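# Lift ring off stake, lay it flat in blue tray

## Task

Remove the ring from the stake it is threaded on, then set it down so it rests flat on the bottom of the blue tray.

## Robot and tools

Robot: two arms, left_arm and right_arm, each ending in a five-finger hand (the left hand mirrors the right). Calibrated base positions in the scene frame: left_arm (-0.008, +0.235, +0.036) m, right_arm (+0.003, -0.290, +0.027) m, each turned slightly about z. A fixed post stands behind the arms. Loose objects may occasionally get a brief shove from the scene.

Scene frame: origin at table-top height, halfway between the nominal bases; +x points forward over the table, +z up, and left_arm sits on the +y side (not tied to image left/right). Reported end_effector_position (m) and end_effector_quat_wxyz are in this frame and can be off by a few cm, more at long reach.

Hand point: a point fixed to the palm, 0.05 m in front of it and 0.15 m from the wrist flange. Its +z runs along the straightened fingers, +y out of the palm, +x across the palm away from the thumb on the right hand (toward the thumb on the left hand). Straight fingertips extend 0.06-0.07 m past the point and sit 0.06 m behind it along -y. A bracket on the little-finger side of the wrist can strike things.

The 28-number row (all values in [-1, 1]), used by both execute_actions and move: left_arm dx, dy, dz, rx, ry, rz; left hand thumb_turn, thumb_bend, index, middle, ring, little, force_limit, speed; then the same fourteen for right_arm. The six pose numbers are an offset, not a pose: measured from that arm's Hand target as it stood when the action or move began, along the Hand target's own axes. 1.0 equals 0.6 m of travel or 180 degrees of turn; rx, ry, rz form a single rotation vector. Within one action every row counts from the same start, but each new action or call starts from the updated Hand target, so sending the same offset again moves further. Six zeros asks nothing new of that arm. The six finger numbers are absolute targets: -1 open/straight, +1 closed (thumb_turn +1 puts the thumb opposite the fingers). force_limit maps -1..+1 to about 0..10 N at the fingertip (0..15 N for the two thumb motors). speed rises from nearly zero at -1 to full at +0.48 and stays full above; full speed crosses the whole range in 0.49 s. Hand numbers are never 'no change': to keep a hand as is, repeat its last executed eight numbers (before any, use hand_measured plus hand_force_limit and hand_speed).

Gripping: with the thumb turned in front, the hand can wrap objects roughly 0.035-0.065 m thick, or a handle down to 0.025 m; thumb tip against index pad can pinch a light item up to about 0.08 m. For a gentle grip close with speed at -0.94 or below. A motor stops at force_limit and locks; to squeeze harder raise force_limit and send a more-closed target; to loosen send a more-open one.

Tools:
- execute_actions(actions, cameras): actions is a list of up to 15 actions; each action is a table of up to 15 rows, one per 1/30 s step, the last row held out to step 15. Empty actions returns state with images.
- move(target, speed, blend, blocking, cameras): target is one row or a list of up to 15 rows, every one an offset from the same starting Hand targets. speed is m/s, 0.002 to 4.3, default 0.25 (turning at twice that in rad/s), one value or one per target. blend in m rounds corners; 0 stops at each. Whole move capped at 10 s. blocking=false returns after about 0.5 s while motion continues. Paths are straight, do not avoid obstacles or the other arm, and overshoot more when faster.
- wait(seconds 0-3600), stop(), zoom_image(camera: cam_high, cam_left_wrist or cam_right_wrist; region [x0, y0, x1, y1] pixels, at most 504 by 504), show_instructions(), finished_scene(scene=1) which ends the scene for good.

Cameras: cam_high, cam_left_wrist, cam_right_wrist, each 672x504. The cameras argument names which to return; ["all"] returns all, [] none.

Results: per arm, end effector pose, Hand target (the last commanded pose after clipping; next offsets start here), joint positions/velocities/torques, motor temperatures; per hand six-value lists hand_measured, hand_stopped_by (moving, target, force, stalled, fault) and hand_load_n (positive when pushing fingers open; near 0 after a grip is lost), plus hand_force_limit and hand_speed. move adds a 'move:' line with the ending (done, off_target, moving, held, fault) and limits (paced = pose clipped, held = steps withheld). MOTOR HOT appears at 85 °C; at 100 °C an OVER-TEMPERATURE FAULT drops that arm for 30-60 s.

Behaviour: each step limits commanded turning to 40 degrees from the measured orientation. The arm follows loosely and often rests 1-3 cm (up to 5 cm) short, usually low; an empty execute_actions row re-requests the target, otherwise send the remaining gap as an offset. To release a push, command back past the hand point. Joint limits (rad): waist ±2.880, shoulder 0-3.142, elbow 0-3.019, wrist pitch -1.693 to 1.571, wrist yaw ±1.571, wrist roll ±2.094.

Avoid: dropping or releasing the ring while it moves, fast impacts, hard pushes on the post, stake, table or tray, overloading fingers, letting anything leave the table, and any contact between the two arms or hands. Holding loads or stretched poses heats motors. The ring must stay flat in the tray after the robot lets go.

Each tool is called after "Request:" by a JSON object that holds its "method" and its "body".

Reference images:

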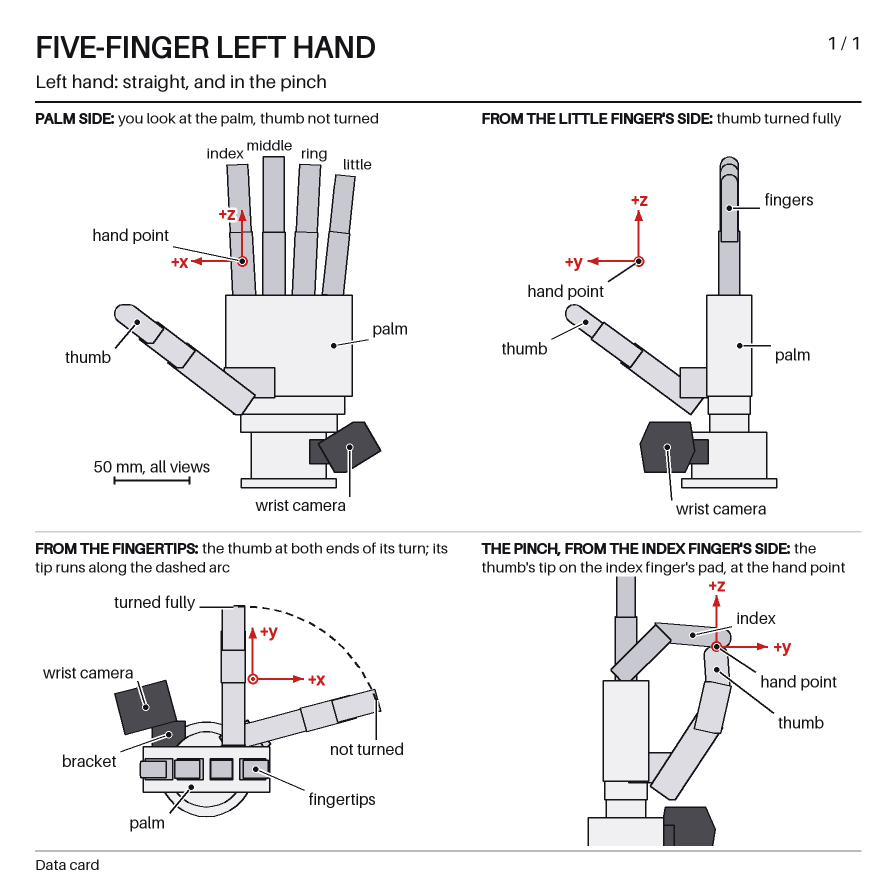

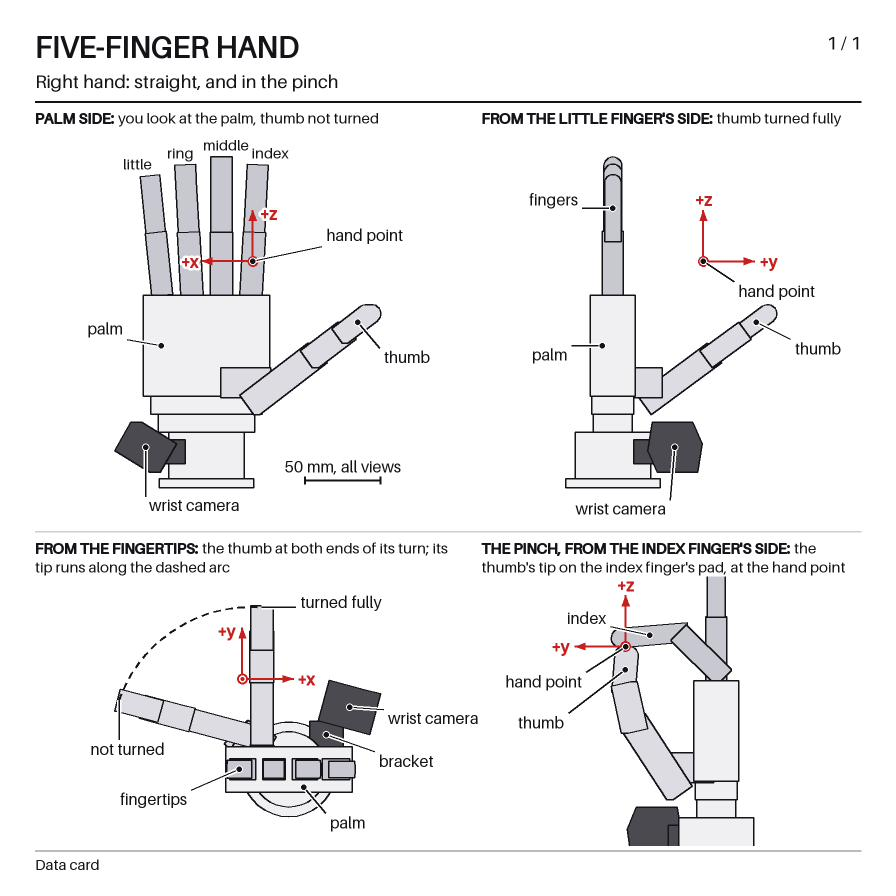

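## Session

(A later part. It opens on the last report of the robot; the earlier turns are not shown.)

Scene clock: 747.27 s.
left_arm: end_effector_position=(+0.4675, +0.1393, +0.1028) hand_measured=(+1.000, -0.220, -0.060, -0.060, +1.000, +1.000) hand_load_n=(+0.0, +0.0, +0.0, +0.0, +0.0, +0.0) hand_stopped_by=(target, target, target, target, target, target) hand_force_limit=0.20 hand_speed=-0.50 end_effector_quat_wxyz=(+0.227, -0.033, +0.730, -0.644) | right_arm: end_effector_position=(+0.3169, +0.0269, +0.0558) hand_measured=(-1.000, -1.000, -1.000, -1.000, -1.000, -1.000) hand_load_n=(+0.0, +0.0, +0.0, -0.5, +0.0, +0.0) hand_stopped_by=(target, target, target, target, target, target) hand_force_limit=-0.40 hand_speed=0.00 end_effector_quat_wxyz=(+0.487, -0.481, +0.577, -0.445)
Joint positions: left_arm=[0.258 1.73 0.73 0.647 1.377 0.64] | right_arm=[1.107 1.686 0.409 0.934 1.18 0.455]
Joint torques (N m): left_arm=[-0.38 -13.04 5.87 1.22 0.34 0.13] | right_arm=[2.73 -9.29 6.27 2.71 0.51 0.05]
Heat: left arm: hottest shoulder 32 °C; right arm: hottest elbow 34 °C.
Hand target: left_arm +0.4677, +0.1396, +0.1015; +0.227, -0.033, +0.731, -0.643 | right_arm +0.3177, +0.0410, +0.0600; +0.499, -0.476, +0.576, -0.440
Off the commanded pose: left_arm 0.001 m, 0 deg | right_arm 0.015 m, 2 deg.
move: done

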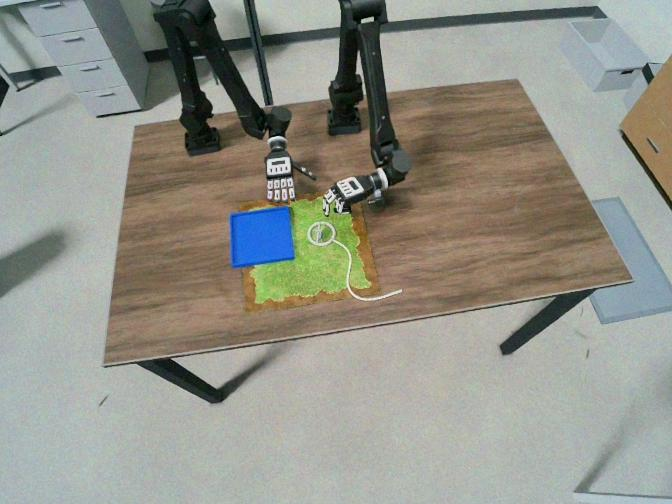

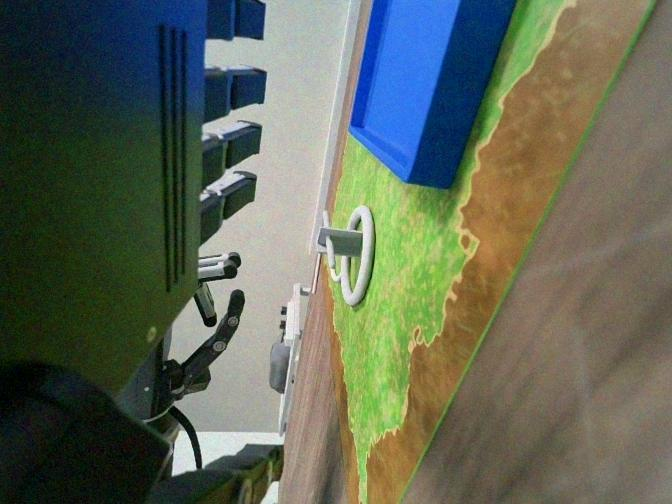

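Request:
{"method": "move", "body": {"target": [0.0062, 0.0101, 0.0747, -0.1998, -0.0366, -0.0466, 1, -1, -0.65, -0.65, -1, -1, 0.2, 0, 0, 0, 0, 0, 0, 0, -1, -1, -1, -1, -1, -1, -0.4, 0], "speed": 0.2, "cameras": ["all"]}}

Request:
{"method": "zoom_image", "body": {"camera": "cam_high", "region": [285, 185, 385, 265]}}

Request:
{"method": "zoom_image", "body": {"camera": "cam_right_wrist", "region": [210, 160, 410, 400]}}

Scene clock: 750.37 s.
left_arm: end_effector_position=(+0.4697, +0.1031, +0.0772) hand_measured=(+1.000, -1.000, -0.650, -0.650, -1.000, -1.000) hand_load_n=(+0.0, +0.0, +0.0, +0.0, +0.0, +0.0) hand_stopped_by=(target, target, target, target, target, target) hand_force_limit=0.20 hand_speed=0.00 end_effector_quat_wxyz=(+0.193, -0.192, +0.878, -0.393) | right_arm: end_effector_position=(+0.3169, +0.0269, +0.0558) hand_measured=(-1.000, -1.000, -1.000, -1.000, -1.000, -1.000) hand_load_n=(+0.0, +0.0, +0.0, +0.0, +0.0, +0.0) hand_stopped_by=(target, target, target, target, target, target) hand_force_limit=-0.40 hand_speed=0.00 end_effector_quat_wxyz=(+0.487, -0.481, +0.577, -0.445)
Joint positions: left_arm=[-0.024 1.54 0.853 -0.167 0.612 0.824] | right_arm=[1.107 1.686 0.409 0.934 1.18 0.455]
Joint torques (N m): left_arm=[-0.62 -12.75 10.76 1.26 0.48 -0.07] | right_arm=[3.19 -9.52 6.04 2.58 0.5 0.05]
Heat: left arm: hottest shoulder 32 °C; right arm: hottest elbow 34 °C.
Hand target: left_arm +0.4828, +0.0979, +0.0917; +0.201, -0.190, +0.875, -0.398 | right_arm +0.3177, +0.0410, +0.0600; +0.499, -0.476, +0.576, -0.440
Off the commanded pose: left_arm 0.020 m, 1 deg | right_arm 0.015 m, 2 deg.
move: off_target (left_arm)

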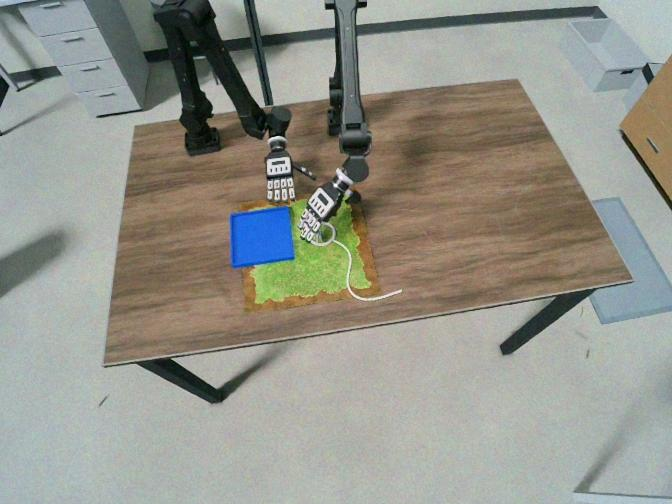

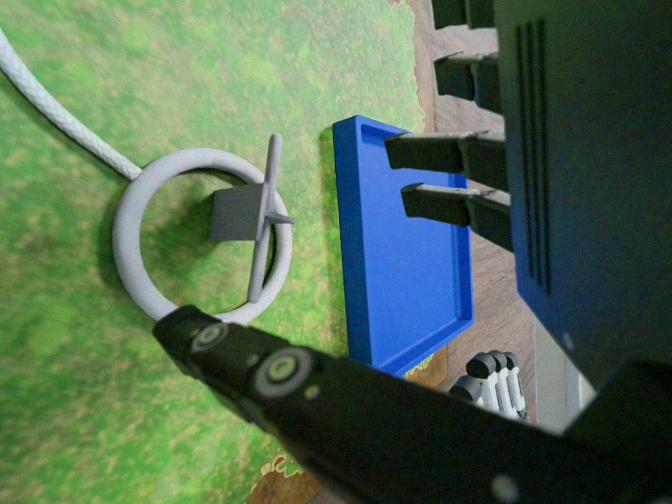

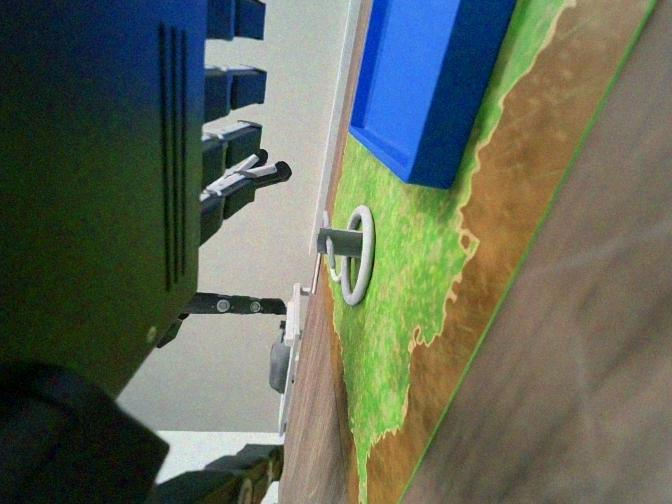

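Scaled by 5.040 from the camera's image (finer frame: 960x720).

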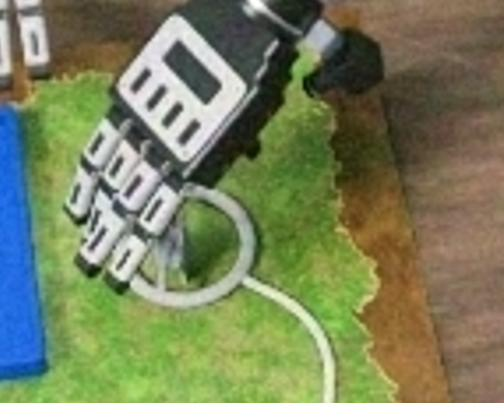

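Scaled by 2.100 from the camera's image (finer frame: 960x720).

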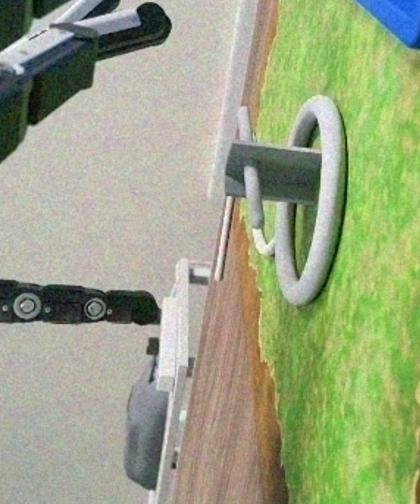

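Request:
{"method": "move", "body": {"target": [-0.0092, 0.0108, 0.0320, 0, 0, 0, 1, -1, -0.65, -0.65, -1, -1, 0.2, 0, 0, 0, 0, 0, 0, 0, -1, -1, -1, -1, -1, -1, -0.4, 0], "speed": 0.08, "cameras": ["all"]}}

Request:
{"method": "zoom_image", "body": {"camera": "cam_high", "region": [285, 185, 385, 265]}}

Request:
{"method": "zoom_image", "body": {"camera": "cam_right_wrist", "region": [210, 160, 410, 400]}}

Scene clock: 752.13 s.
left_arm: end_effector_position=(+0.4811, +0.1006, +0.0706) hand_measured=(+1.000, -1.000, -0.650, -0.650, -1.000, -1.000) hand_load_n=(+0.0, +0.0, -0.5, +0.0, +0.0, +0.0) hand_stopped_by=(target, target, target, target, target, target) hand_force_limit=0.20 hand_speed=0.00 end_effector_quat_wxyz=(+0.194, -0.194, +0.878, -0.392) | right_arm: end_effector_position=(+0.3169, +0.0269, +0.0558) hand_measured=(-1.000, -1.000, -1.000, -1.000, -1.000, -1.000) hand_load_n=(-0.5, +0.0, +0.0, +0.0, +0.0, +0.0) hand_stopped_by=(target, target, target, target, target, target) hand_force_limit=-0.40 hand_speed=0.00 end_effector_quat_wxyz=(+0.487, -0.481, +0.577, -0.445)
Joint positions: left_arm=[-0.028 1.577 0.875 -0.145 0.606 0.816] | right_arm=[1.107 1.686 0.409 0.934 1.18 0.455]
Joint torques (N m): left_arm=[-0.91 -11.75 10.55 2.18 0.5 -0.11] | right_arm=[2.78 -9.52 6.08 2.5 0.48 0.01]
Heat: left arm: hottest shoulder 32 °C; right arm: hottest elbow 34 °C.
Hand target: left_arm +0.4960, +0.0927, +0.0762; +0.201, -0.190, +0.875, -0.398 | right_arm +0.3177, +0.0410, +0.0600; +0.499, -0.476, +0.576, -0.440
Off the commanded pose: left_arm 0.018 m, 1 deg | right_arm 0.015 m, 2 deg.
move: off_target (left_arm)

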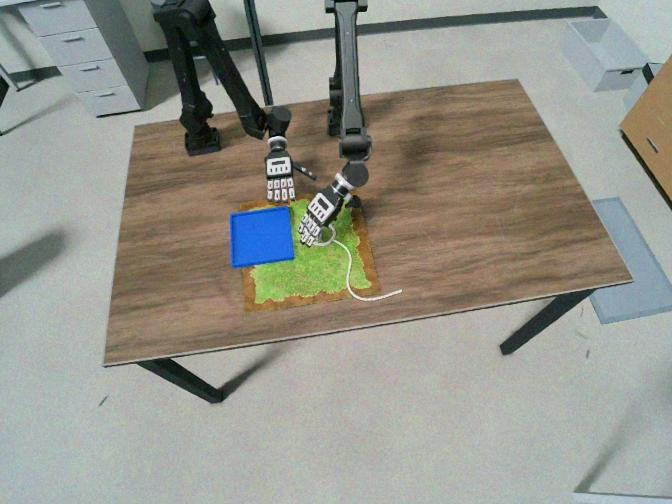

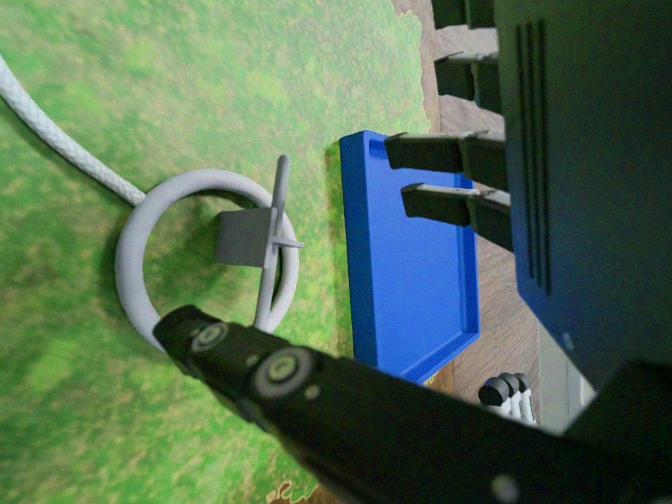

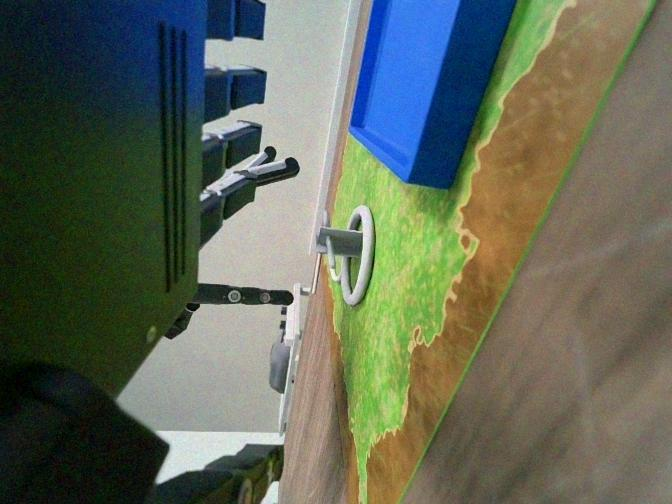

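Scaled by 5.040 from the camera's image (finer frame: 960x720).

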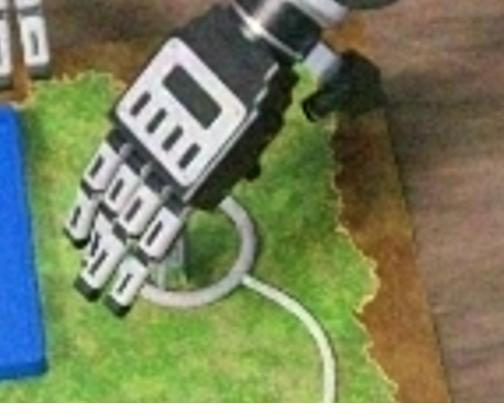

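Scaled by 2.100 from the camera's image (finer frame: 960x720).

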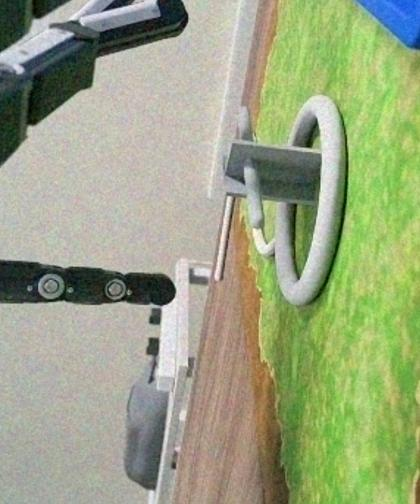

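Request:
{"method": "move", "body": {"target": [0.0150, 0.0547, 0.0494, 0, 0, 0, 1, -1, -0.65, -0.65, -1, -1, 0.2, 0, 0, 0, 0, 0, 0, 0, -1, -1, -1, -1, -1, -1, -0.4, 0], "speed": 0.06, "cameras": ["all"]}}

Request:
{"method": "zoom_image", "body": {"camera": "cam_high", "region": [295, 205, 355, 265]}}

Request:
{"method": "zoom_image", "body": {"camera": "cam_right_wrist", "region": [260, 180, 420, 340]}}

Scene clock: 754.90 s.
left_arm: end_effector_position=(+0.4994, +0.0964, +0.0406) hand_measured=(+1.000, -1.000, -0.650, -0.650, -1.000, -1.000) hand_load_n=(+0.0, +0.0, +0.0, +0.0, +0.0, +0.0) hand_stopped_by=(target, target, target, target, target, target) hand_force_limit=0.20 hand_speed=0.00 end_effector_quat_wxyz=(+0.209, -0.187, +0.874, -0.397) | right_arm: end_effector_position=(+0.3169, +0.0269, +0.0558) hand_measured=(-1.000, -1.000, -1.000, -1.000, -1.000, -1.000) hand_load_n=(+0.0, +0.0, +0.0, +0.0, +0.0, +0.0) hand_stopped_by=(target, target, target, target, target, target) hand_force_limit=-0.40 hand_speed=0.00 end_effector_quat_wxyz=(+0.487, -0.481, +0.577, -0.445)
Joint positions: left_arm=[-0.034 1.671 0.875 -0.014 0.602 0.811] | right_arm=[1.107 1.686 0.409 0.934 1.18 0.455]
Joint torques (N m): left_arm=[-1.08 -12.28 7.3 2.29 0.47 -0.11] | right_arm=[2.55 -8.82 5.98 2.67 0.47 -0.02]
Heat: left arm: hottest shoulder 32 °C; right arm: hottest elbow 34 °C.
Hand target: left_arm +0.4975, +0.0898, +0.0312; +0.200, -0.189, +0.875, -0.398 | right_arm +0.3177, +0.0410, +0.0600; +0.499, -0.476, +0.576, -0.440
Off the commanded pose: left_arm 0.012 m, 1 deg | right_arm 0.015 m, 2 deg.
move: off_target (left_arm)

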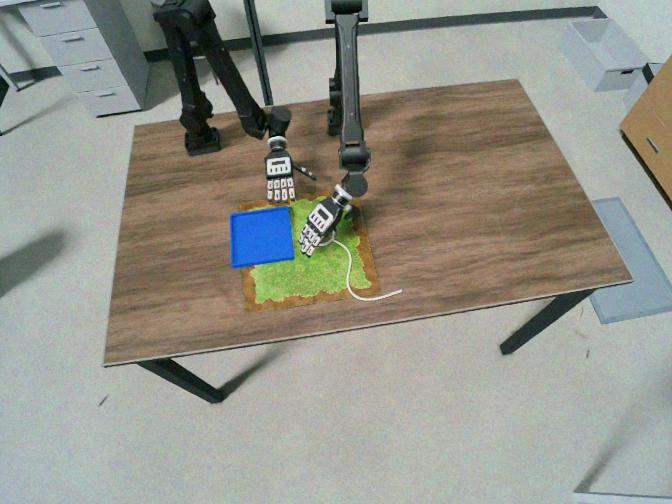

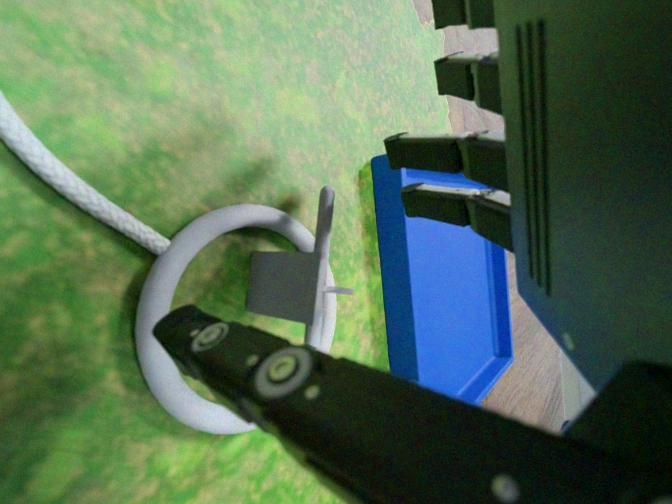

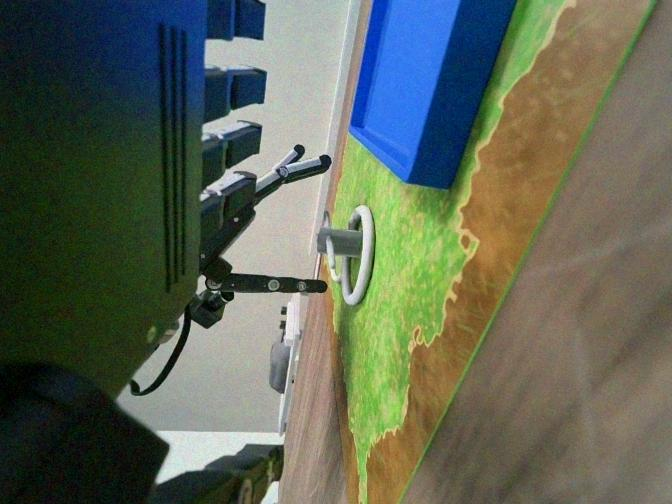

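Scaled by 8.400 from the camera's image (finer frame: 960x720).

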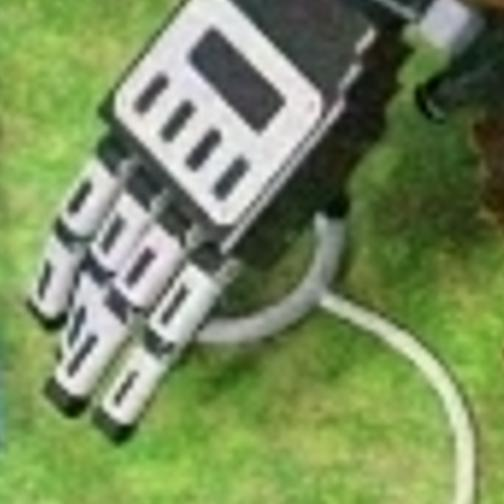

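Scaled by 3.150 from the camera's image (finer frame: 960x720).

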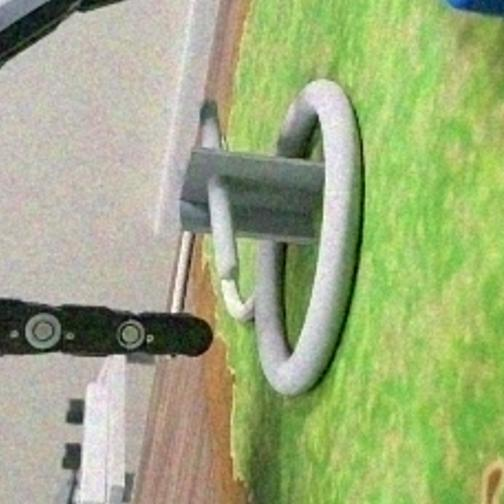

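Request:
{"method": "move", "body": {"target": [0.0200, -0.0040, -0.0235, 0, 0, 0, 1, -1, -0.65, -0.65, -1, -1, 0.2, 0, 0, 0, 0, 0, 0, 0, -1, -1, -1, -1, -1, -1, -0.4, 0], "speed": 0.06, "cameras": ["all"]}}

Request:
{"method": "zoom_image", "body": {"camera": "cam_high", "region": [295, 205, 355, 265]}}

Scene clock: 756.43 s.
left_arm: end_effector_position=(+0.4863, +0.0973, +0.0403) hand_measured=(+1.000, -1.000, -0.650, -0.650, -1.000, -1.000) hand_load_n=(+0.0, +0.0, +0.0, +0.0, +0.0, +0.0) hand_stopped_by=(target, target, target, target, target, target) hand_force_limit=0.20 hand_speed=0.00 end_effector_quat_wxyz=(+0.206, -0.189, +0.875, -0.396) | right_arm: end_effector_position=(+0.3169, +0.0269, +0.0558) hand_measured=(-1.000, -1.000, -1.000, -1.000, -1.000, -1.000) hand_load_n=(+0.0, +0.0, +0.0, +0.0, +0.0, +0.0) hand_stopped_by=(target, target, target, target, target, target) hand_force_limit=-0.40 hand_speed=0.00 end_effector_quat_wxyz=(+0.487, -0.481, +0.577, -0.445)
Joint positions: left_arm=[-0.035 1.645 0.842 -0.014 0.602 0.81] | right_arm=[1.107 1.686 0.409 0.934 1.18 0.455]
Joint torques (N m): left_arm=[-1.03 -13.92 6.43 1.88 0.45 -0.1] | right_arm=[2.84 -8.59 6.02 2.7 0.52 0.01]
Heat: left arm: hottest shoulder 32 °C; right arm: hottest elbow 34 °C.
Hand target: left_arm +0.4807, +0.0913, +0.0391; +0.200, -0.190, +0.875, -0.398 | right_arm +0.3177, +0.0410, +0.0600; +0.499, -0.476, +0.576, -0.440
Off the commanded pose: left_arm 0.008 m, 1 deg | right_arm 0.015 m, 2 deg.
move: done

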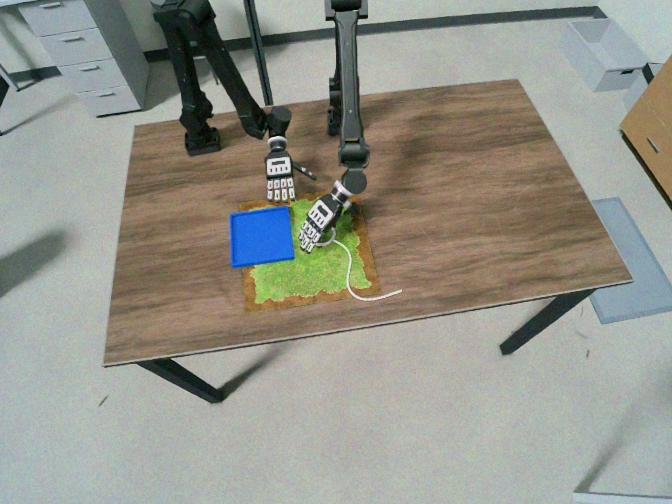

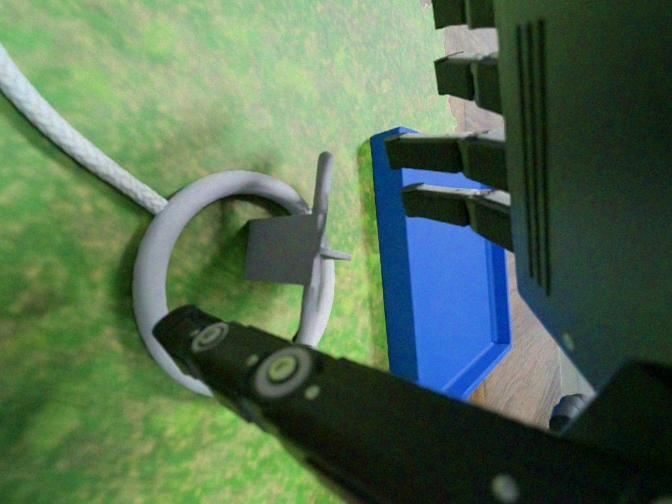

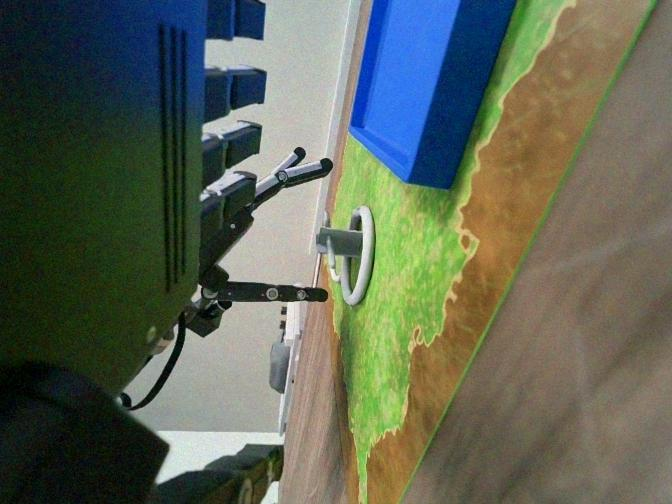

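Scaled by 8.400 from the camera's image (finer frame: 960x720).

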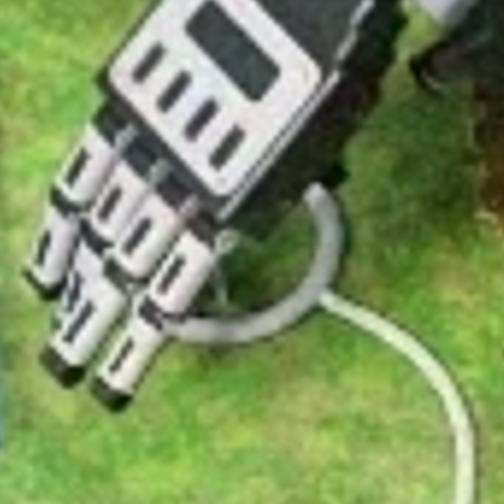

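Request:
{"method": "move", "body": {"target": [0.0133, 0.0245, 0.0112, 0, 0, 0, 1, -1, -0.65, -0.65, -1, -1, 0.2, 0, 0, 0, 0, 0, 0, 0, -1, -1, -1, -1, -1, -1, -0.4, 0], "speed": 0.05, "cameras": ["all"]}}

Request:
{"method": "zoom_image", "body": {"camera": "cam_high", "region": [295, 205, 355, 265]}}

Request:
{"method": "zoom_image", "body": {"camera": "cam_right_wrist", "region": [260, 180, 420, 340]}}

Scene clock: 758.20 s.
left_arm: end_effector_position=(+0.4822, +0.0976, +0.0350) hand_measured=(+1.000, -1.000, -0.650, -0.650, -1.000, -1.000) hand_load_n=(+0.0, +0.0, -0.5, +0.0, +0.0, +0.0) hand_stopped_by=(target, target, target, target, target, target) hand_force_limit=0.20 hand_speed=0.00 end_effector_quat_wxyz=(+0.213, -0.185, +0.872, -0.399) | right_arm: end_effector_position=(+0.3169, +0.0269, +0.0558) hand_measured=(-1.000, -1.000, -1.000, -1.000, -1.000, -1.000) hand_load_n=(+0.0, +0.0, +0.0, +0.0, +0.0, +0.0) hand_stopped_by=(target, target, target, target, target, target) hand_force_limit=-0.40 hand_speed=0.00 end_effector_quat_wxyz=(+0.487, -0.481, +0.577, -0.445)
Joint positions: left_arm=[-0.035 1.645 0.813 0.032 0.602 0.81] | right_arm=[1.107 1.686 0.409 0.934 1.18 0.455]
Joint torques (N m): left_arm=[-0.91 -11.75 6.16 2.24 0.47 -0.1] | right_arm=[2.55 -9.23 5.98 2.67 0.5 0.02]
Heat: left arm: hottest shoulder 32 °C; right arm: hottest elbow 34 °C.
Hand target: left_arm +0.4748, +0.0922, +0.0222; +0.201, -0.190, +0.875, -0.398 | right_arm +0.3177, +0.0410, +0.0600; +0.499, -0.476, +0.576, -0.440
Off the commanded pose: left_arm 0.016 m, 2 deg | right_arm 0.015 m, 2 deg.
move: off_target (left_arm)

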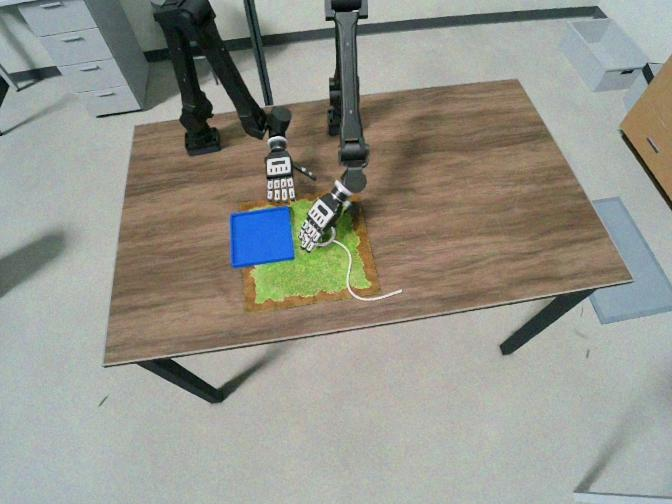

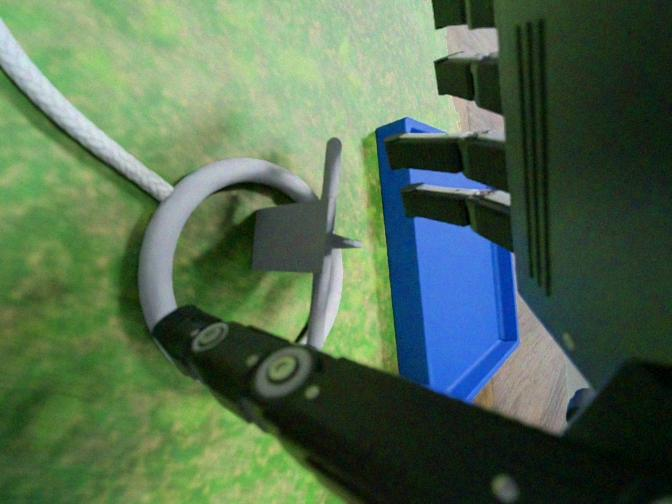

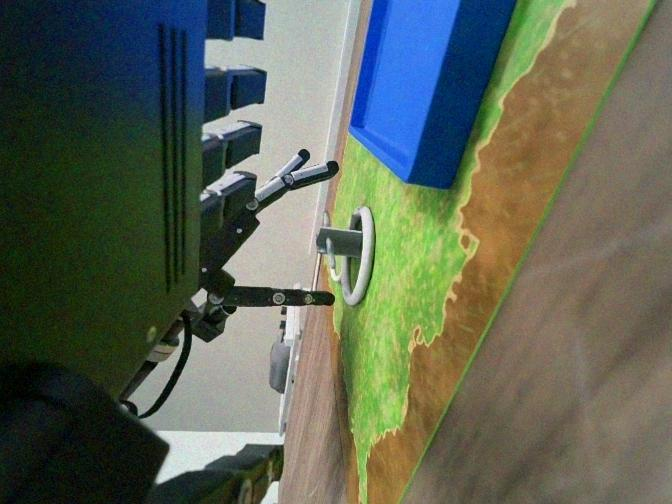

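Scaled by 8.400 from the camera's image (finer frame: 960x720).

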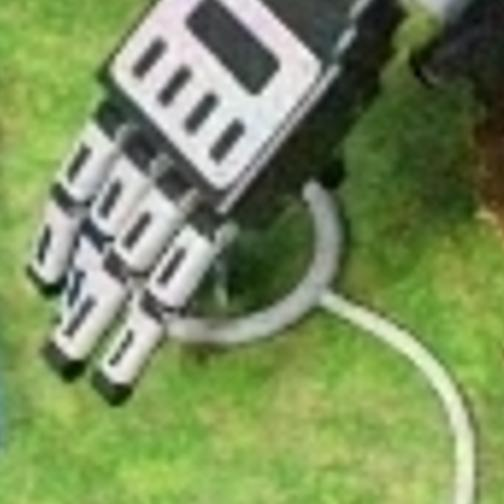

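Scaled by 3.150 from the camera's image (finer frame: 960x720).

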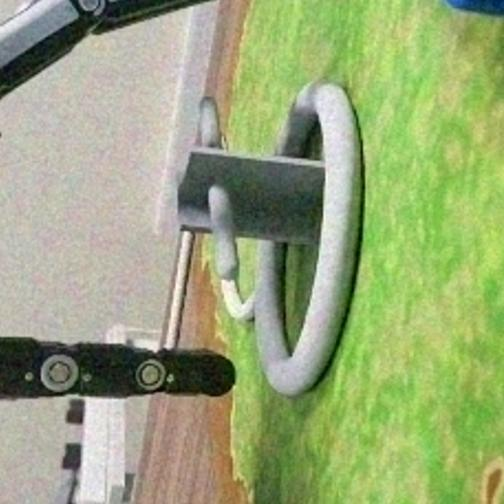

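Request:
{"method": "move", "body": {"target": [0.0022, 0.0188, 0.0168, 0, 0, 0, 1, -1, -0.65, -0.65, -1, -1, 0.2, 0, 0, 0, 0, 0, 0, 0, -1, -1, -1, -1, -1, -1, -0.4, 0], "speed": 0.05, "cameras": ["all"]}}

Request:
{"method": "zoom_image", "body": {"camera": "cam_high", "region": [295, 205, 355, 265]}}

Request:
{"method": "zoom_image", "body": {"camera": "cam_right_wrist", "region": [260, 140, 420, 340]}}

Scene clock: 759.57 s.
left_arm: end_effector_position=(+0.4869, +0.0968, +0.0246) hand_measured=(+1.000, -1.000, -0.650, -0.650, -1.000, -1.000) hand_load_n=(+0.5, +0.0, +0.0, +0.0, +0.0, +0.0) hand_stopped_by=(target, target, target, target, target, target) hand_force_limit=0.20 hand_speed=0.00 end_effector_quat_wxyz=(+0.217, -0.184, +0.871, -0.401) | right_arm: end_effector_position=(+0.3169, +0.0269, +0.0558) hand_measured=(-1.000, -1.000, -1.000, -1.000, -1.000, -1.000) hand_load_n=(-0.5, +0.0, +0.0, +0.0, +0.0, +0.0) hand_stopped_by=(target, target, target, target, target, target) hand_force_limit=-0.40 hand_speed=0.00 end_effector_quat_wxyz=(+0.487, -0.481, +0.577, -0.445)
Joint positions: left_arm=[-0.035 1.678 0.812 0.077 0.603 0.807] | right_arm=[1.107 1.686 0.409 0.934 1.18 0.455]
Joint torques (N m): left_arm=[-1.08 -11.28 5.7 2.14 0.42 -0.07] | right_arm=[2.73 -9.41 6.13 2.71 0.57 0.03]
Heat: left arm: hottest shoulder 32 °C; right arm: hottest elbow 34 °C.
Hand target: left_arm +0.4767, +0.0923, +0.0070; +0.200, -0.190, +0.875, -0.398 | right_arm +0.3177, +0.0410, +0.0600; +0.499, -0.476, +0.576, -0.440
Off the commanded pose: left_arm 0.021 m, 2 deg | right_arm 0.015 m, 2 deg.
move: off_target (left_arm)

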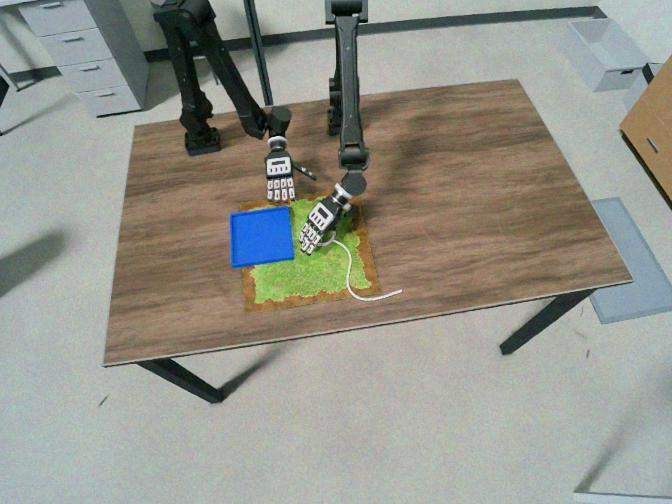

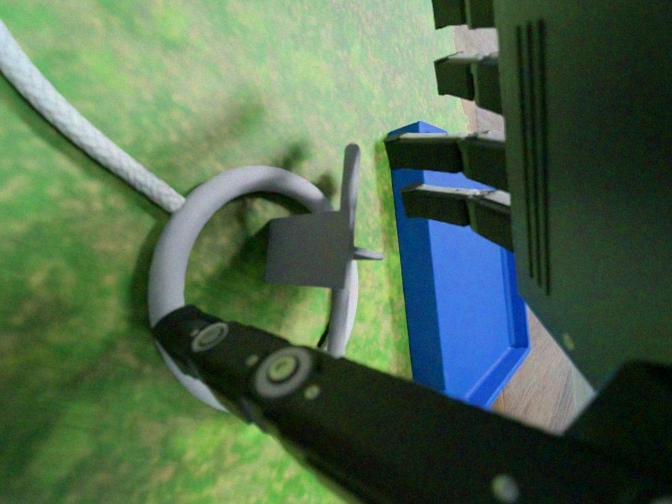

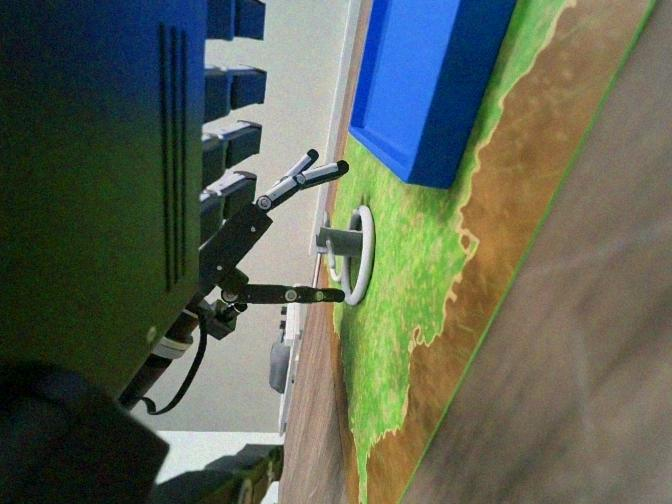

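Scaled by 8.400 from the camera's image (finer frame: 960x720).

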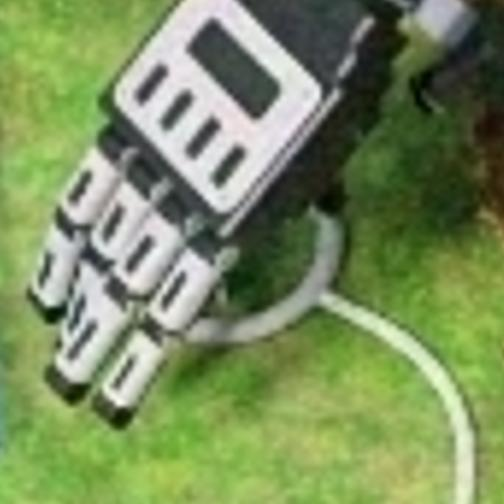

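Scaled by 2.520 from the camera's image (finer frame: 960x720).

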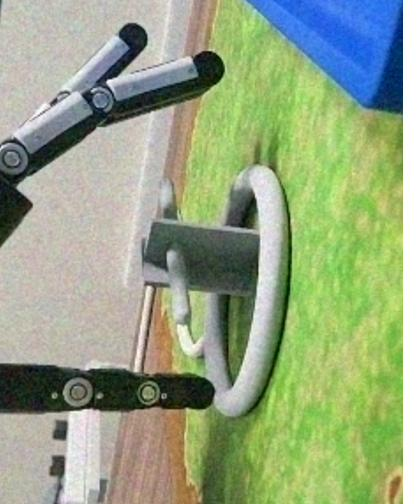

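Request:
{"method": "move", "body": {"target": [0.0018, 0.0020, -0.0253, -0.0278, 0, 0, 1, -1, -0.5, -0.5, -1, -1, 0.2, 0, 0, 0, 0, 0, 0, 0, -1, -1, -1, -1, -1, -1, -0.4, 0], "speed": 0.05, "cameras": ["all"]}}

Request:
{"method": "zoom_image", "body": {"camera": "cam_high", "region": [295, 205, 355, 265]}}

Request:
{"method": "zoom_image", "body": {"camera": "cam_right_wrist", "region": [260, 140, 420, 340]}}

Scene clock: 763.50 s.
left_arm: end_effector_position=(+0.4696, +0.1071, +0.0143) hand_measured=(+1.000, -1.000, -0.500, -0.500, -1.000, -1.000) hand_load_n=(+0.0, +0.0, +0.0, +0.0, +0.0, +0.0) hand_stopped_by=(target, target, target, target, target, target) hand_force_limit=0.20 hand_speed=0.00 end_effector_quat_wxyz=(+0.195, -0.208, +0.888, -0.361) | right_arm: end_effector_position=(+0.3169, +0.0269, +0.0558) hand_measured=(-1.000, -1.000, -1.000, -1.000, -1.000, -1.000) hand_load_n=(+0.0, +0.0, +0.0, +0.0, +0.0, +0.0) hand_stopped_by=(target, target, target, target, target, target) hand_force_limit=-0.40 hand_speed=0.00 end_effector_quat_wxyz=(+0.487, -0.481, +0.577, -0.445)
Joint positions: left_arm=[-0.044 1.664 0.812 -0.028 0.532 0.815] | right_arm=[1.107 1.686 0.409 0.934 1.18 0.455]
Joint torques (N m): left_arm=[-1.03 -13.57 7.17 1.1 0.42 0.14] | right_arm=[2.49 -9.47 6.02 2.76 0.54 0.04]
Heat: left arm: hottest shoulder 32 °C; right arm: hottest elbow 34 °C.
Hand target: left_arm +0.4679, +0.1018, +0.0150; +0.192, -0.198, +0.891, -0.359 | right_arm +0.3177, +0.0410, +0.0600; +0.499, -0.476, +0.576, -0.440
Off the commanded pose: left_arm 0.006 m, 1 deg | right_arm 0.015 m, 2 deg.
move: done

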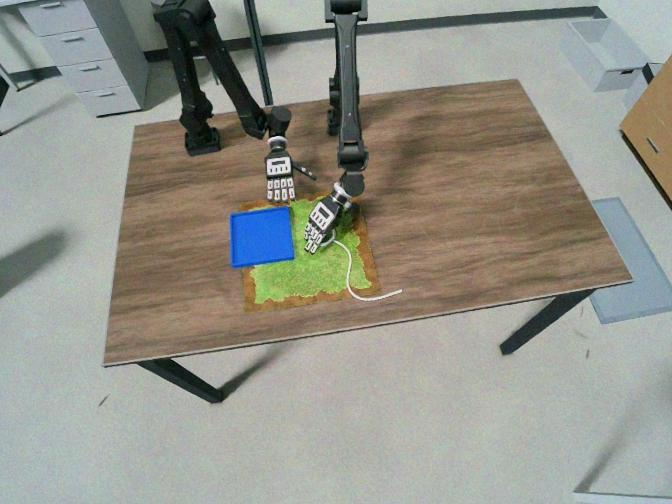

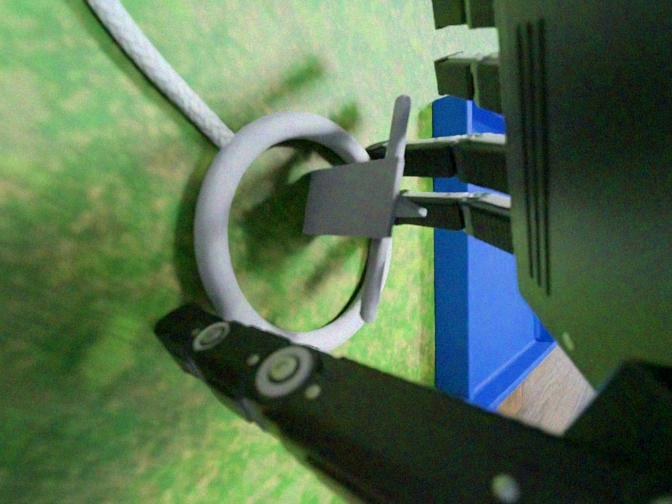

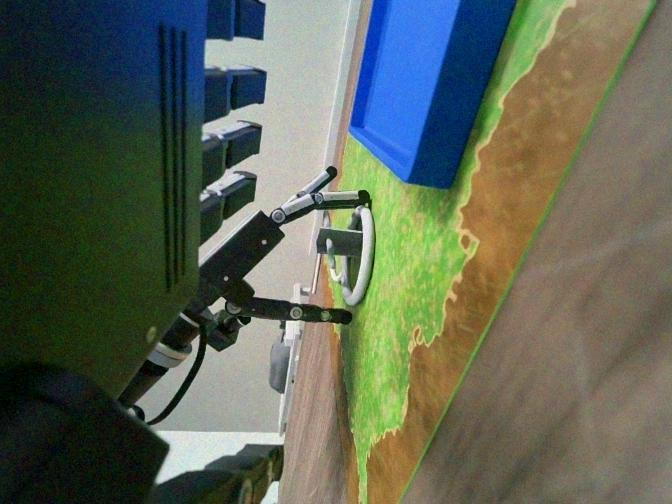

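Scaled by 8.400 from the camera's image (finer frame: 960x720).

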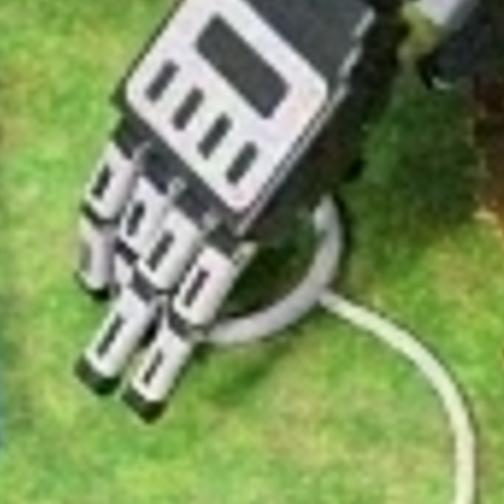

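Scaled by 2.520 from the camera's image (finer frame: 960x720).

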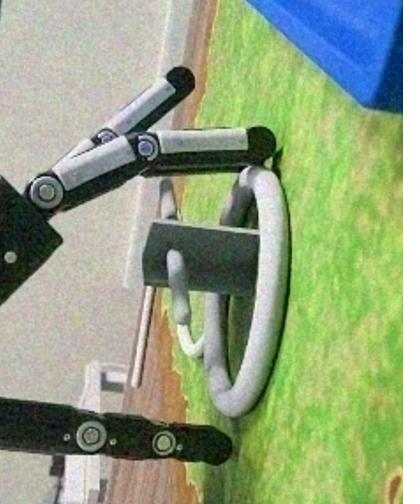

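Request:
{"method": "execute_actions", "body": {"actions": []}}

Scene clock: 765.87 s.
left_arm: end_effector_position=(+0.4697, +0.1071, +0.0143) hand_measured=(+1.000, -1.000, -0.500, -0.500, -1.000, -1.000) hand_load_n=(+0.0, +0.0, +0.0, +0.0, +0.0, +0.0) hand_stopped_by=(target, target, target, target, target, target) hand_force_limit=0.20 hand_speed=0.00 end_effector_quat_wxyz=(+0.195, -0.208, +0.888, -0.361) | right_arm: end_effector_position=(+0.3169, +0.0269, +0.0558) hand_measured=(-1.000, -1.000, -1.000, -1.000, -1.000, -1.000) hand_load_n=(-0.5, +0.0, +0.0, +0.0, +0.0, +0.0) hand_stopped_by=(target, target, target, target, target, target) hand_force_limit=-0.40 hand_speed=0.00 end_effector_quat_wxyz=(+0.487, -0.481, +0.577, -0.445)
Joint positions: left_arm=[-0.044 1.664 0.812 -0.028 0.532 0.815] | right_arm=[1.107 1.686 0.409 0.934 1.18 0.455]
Joint velocities: within noise
Joint torques (N m): left_arm=[-1.03 -13.68 7.17 1.13 0.42 0.11] | right_arm=[2.2 -9.35 6.08 2.74 0.52 0.01]
Motor temperatures (°C): left_arm=[28 32 30 28 30 25] | right_arm=[27 33 34 29 28 28]
Heat: left arm: hottest shoulder 32 °C; right arm: hottest elbow 34 °C.
Hand target: left_arm +0.4679, +0.1018, +0.0150; +0.192, -0.198, +0.891, -0.359 | right_arm +0.3177, +0.0410, +0.0600; +0.499, -0.476, +0.576, -0.440
Off the commanded pose: left_arm 0.006 m, 1 deg | right_arm 0.015 m, 2 deg.

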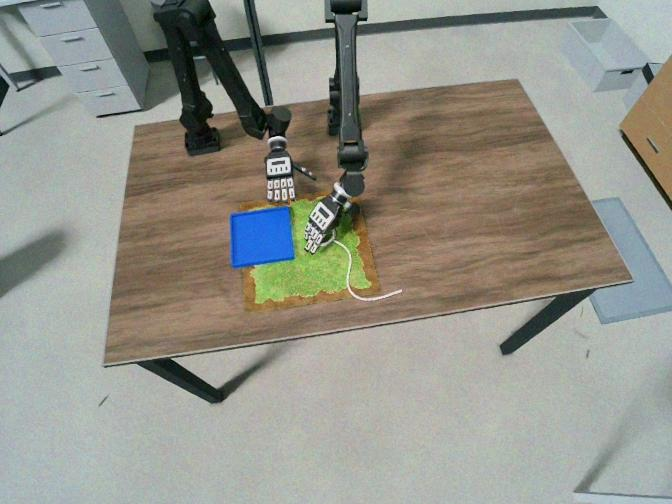

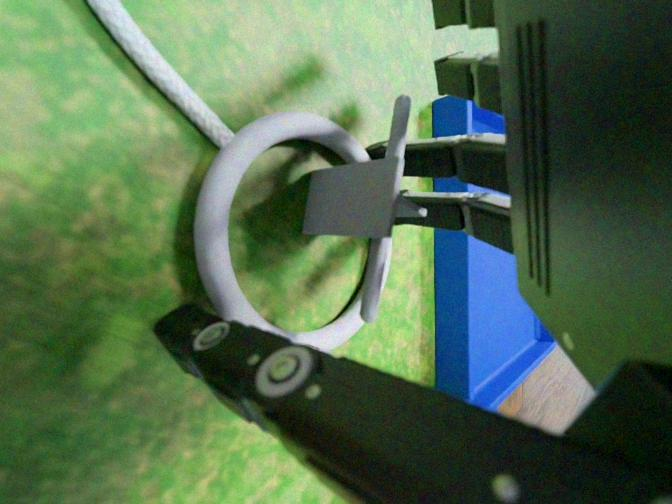

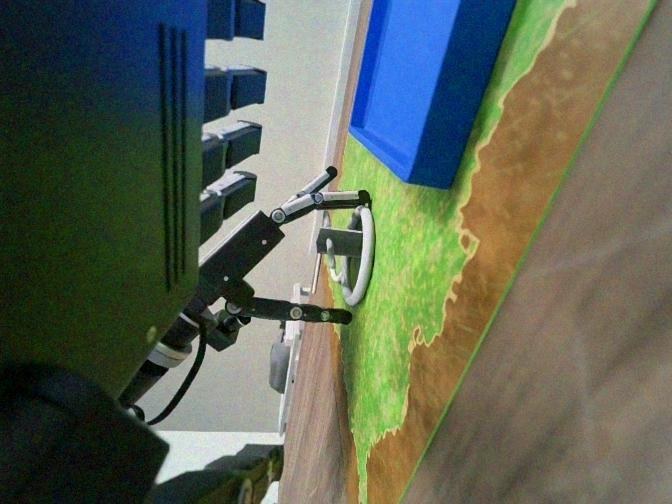

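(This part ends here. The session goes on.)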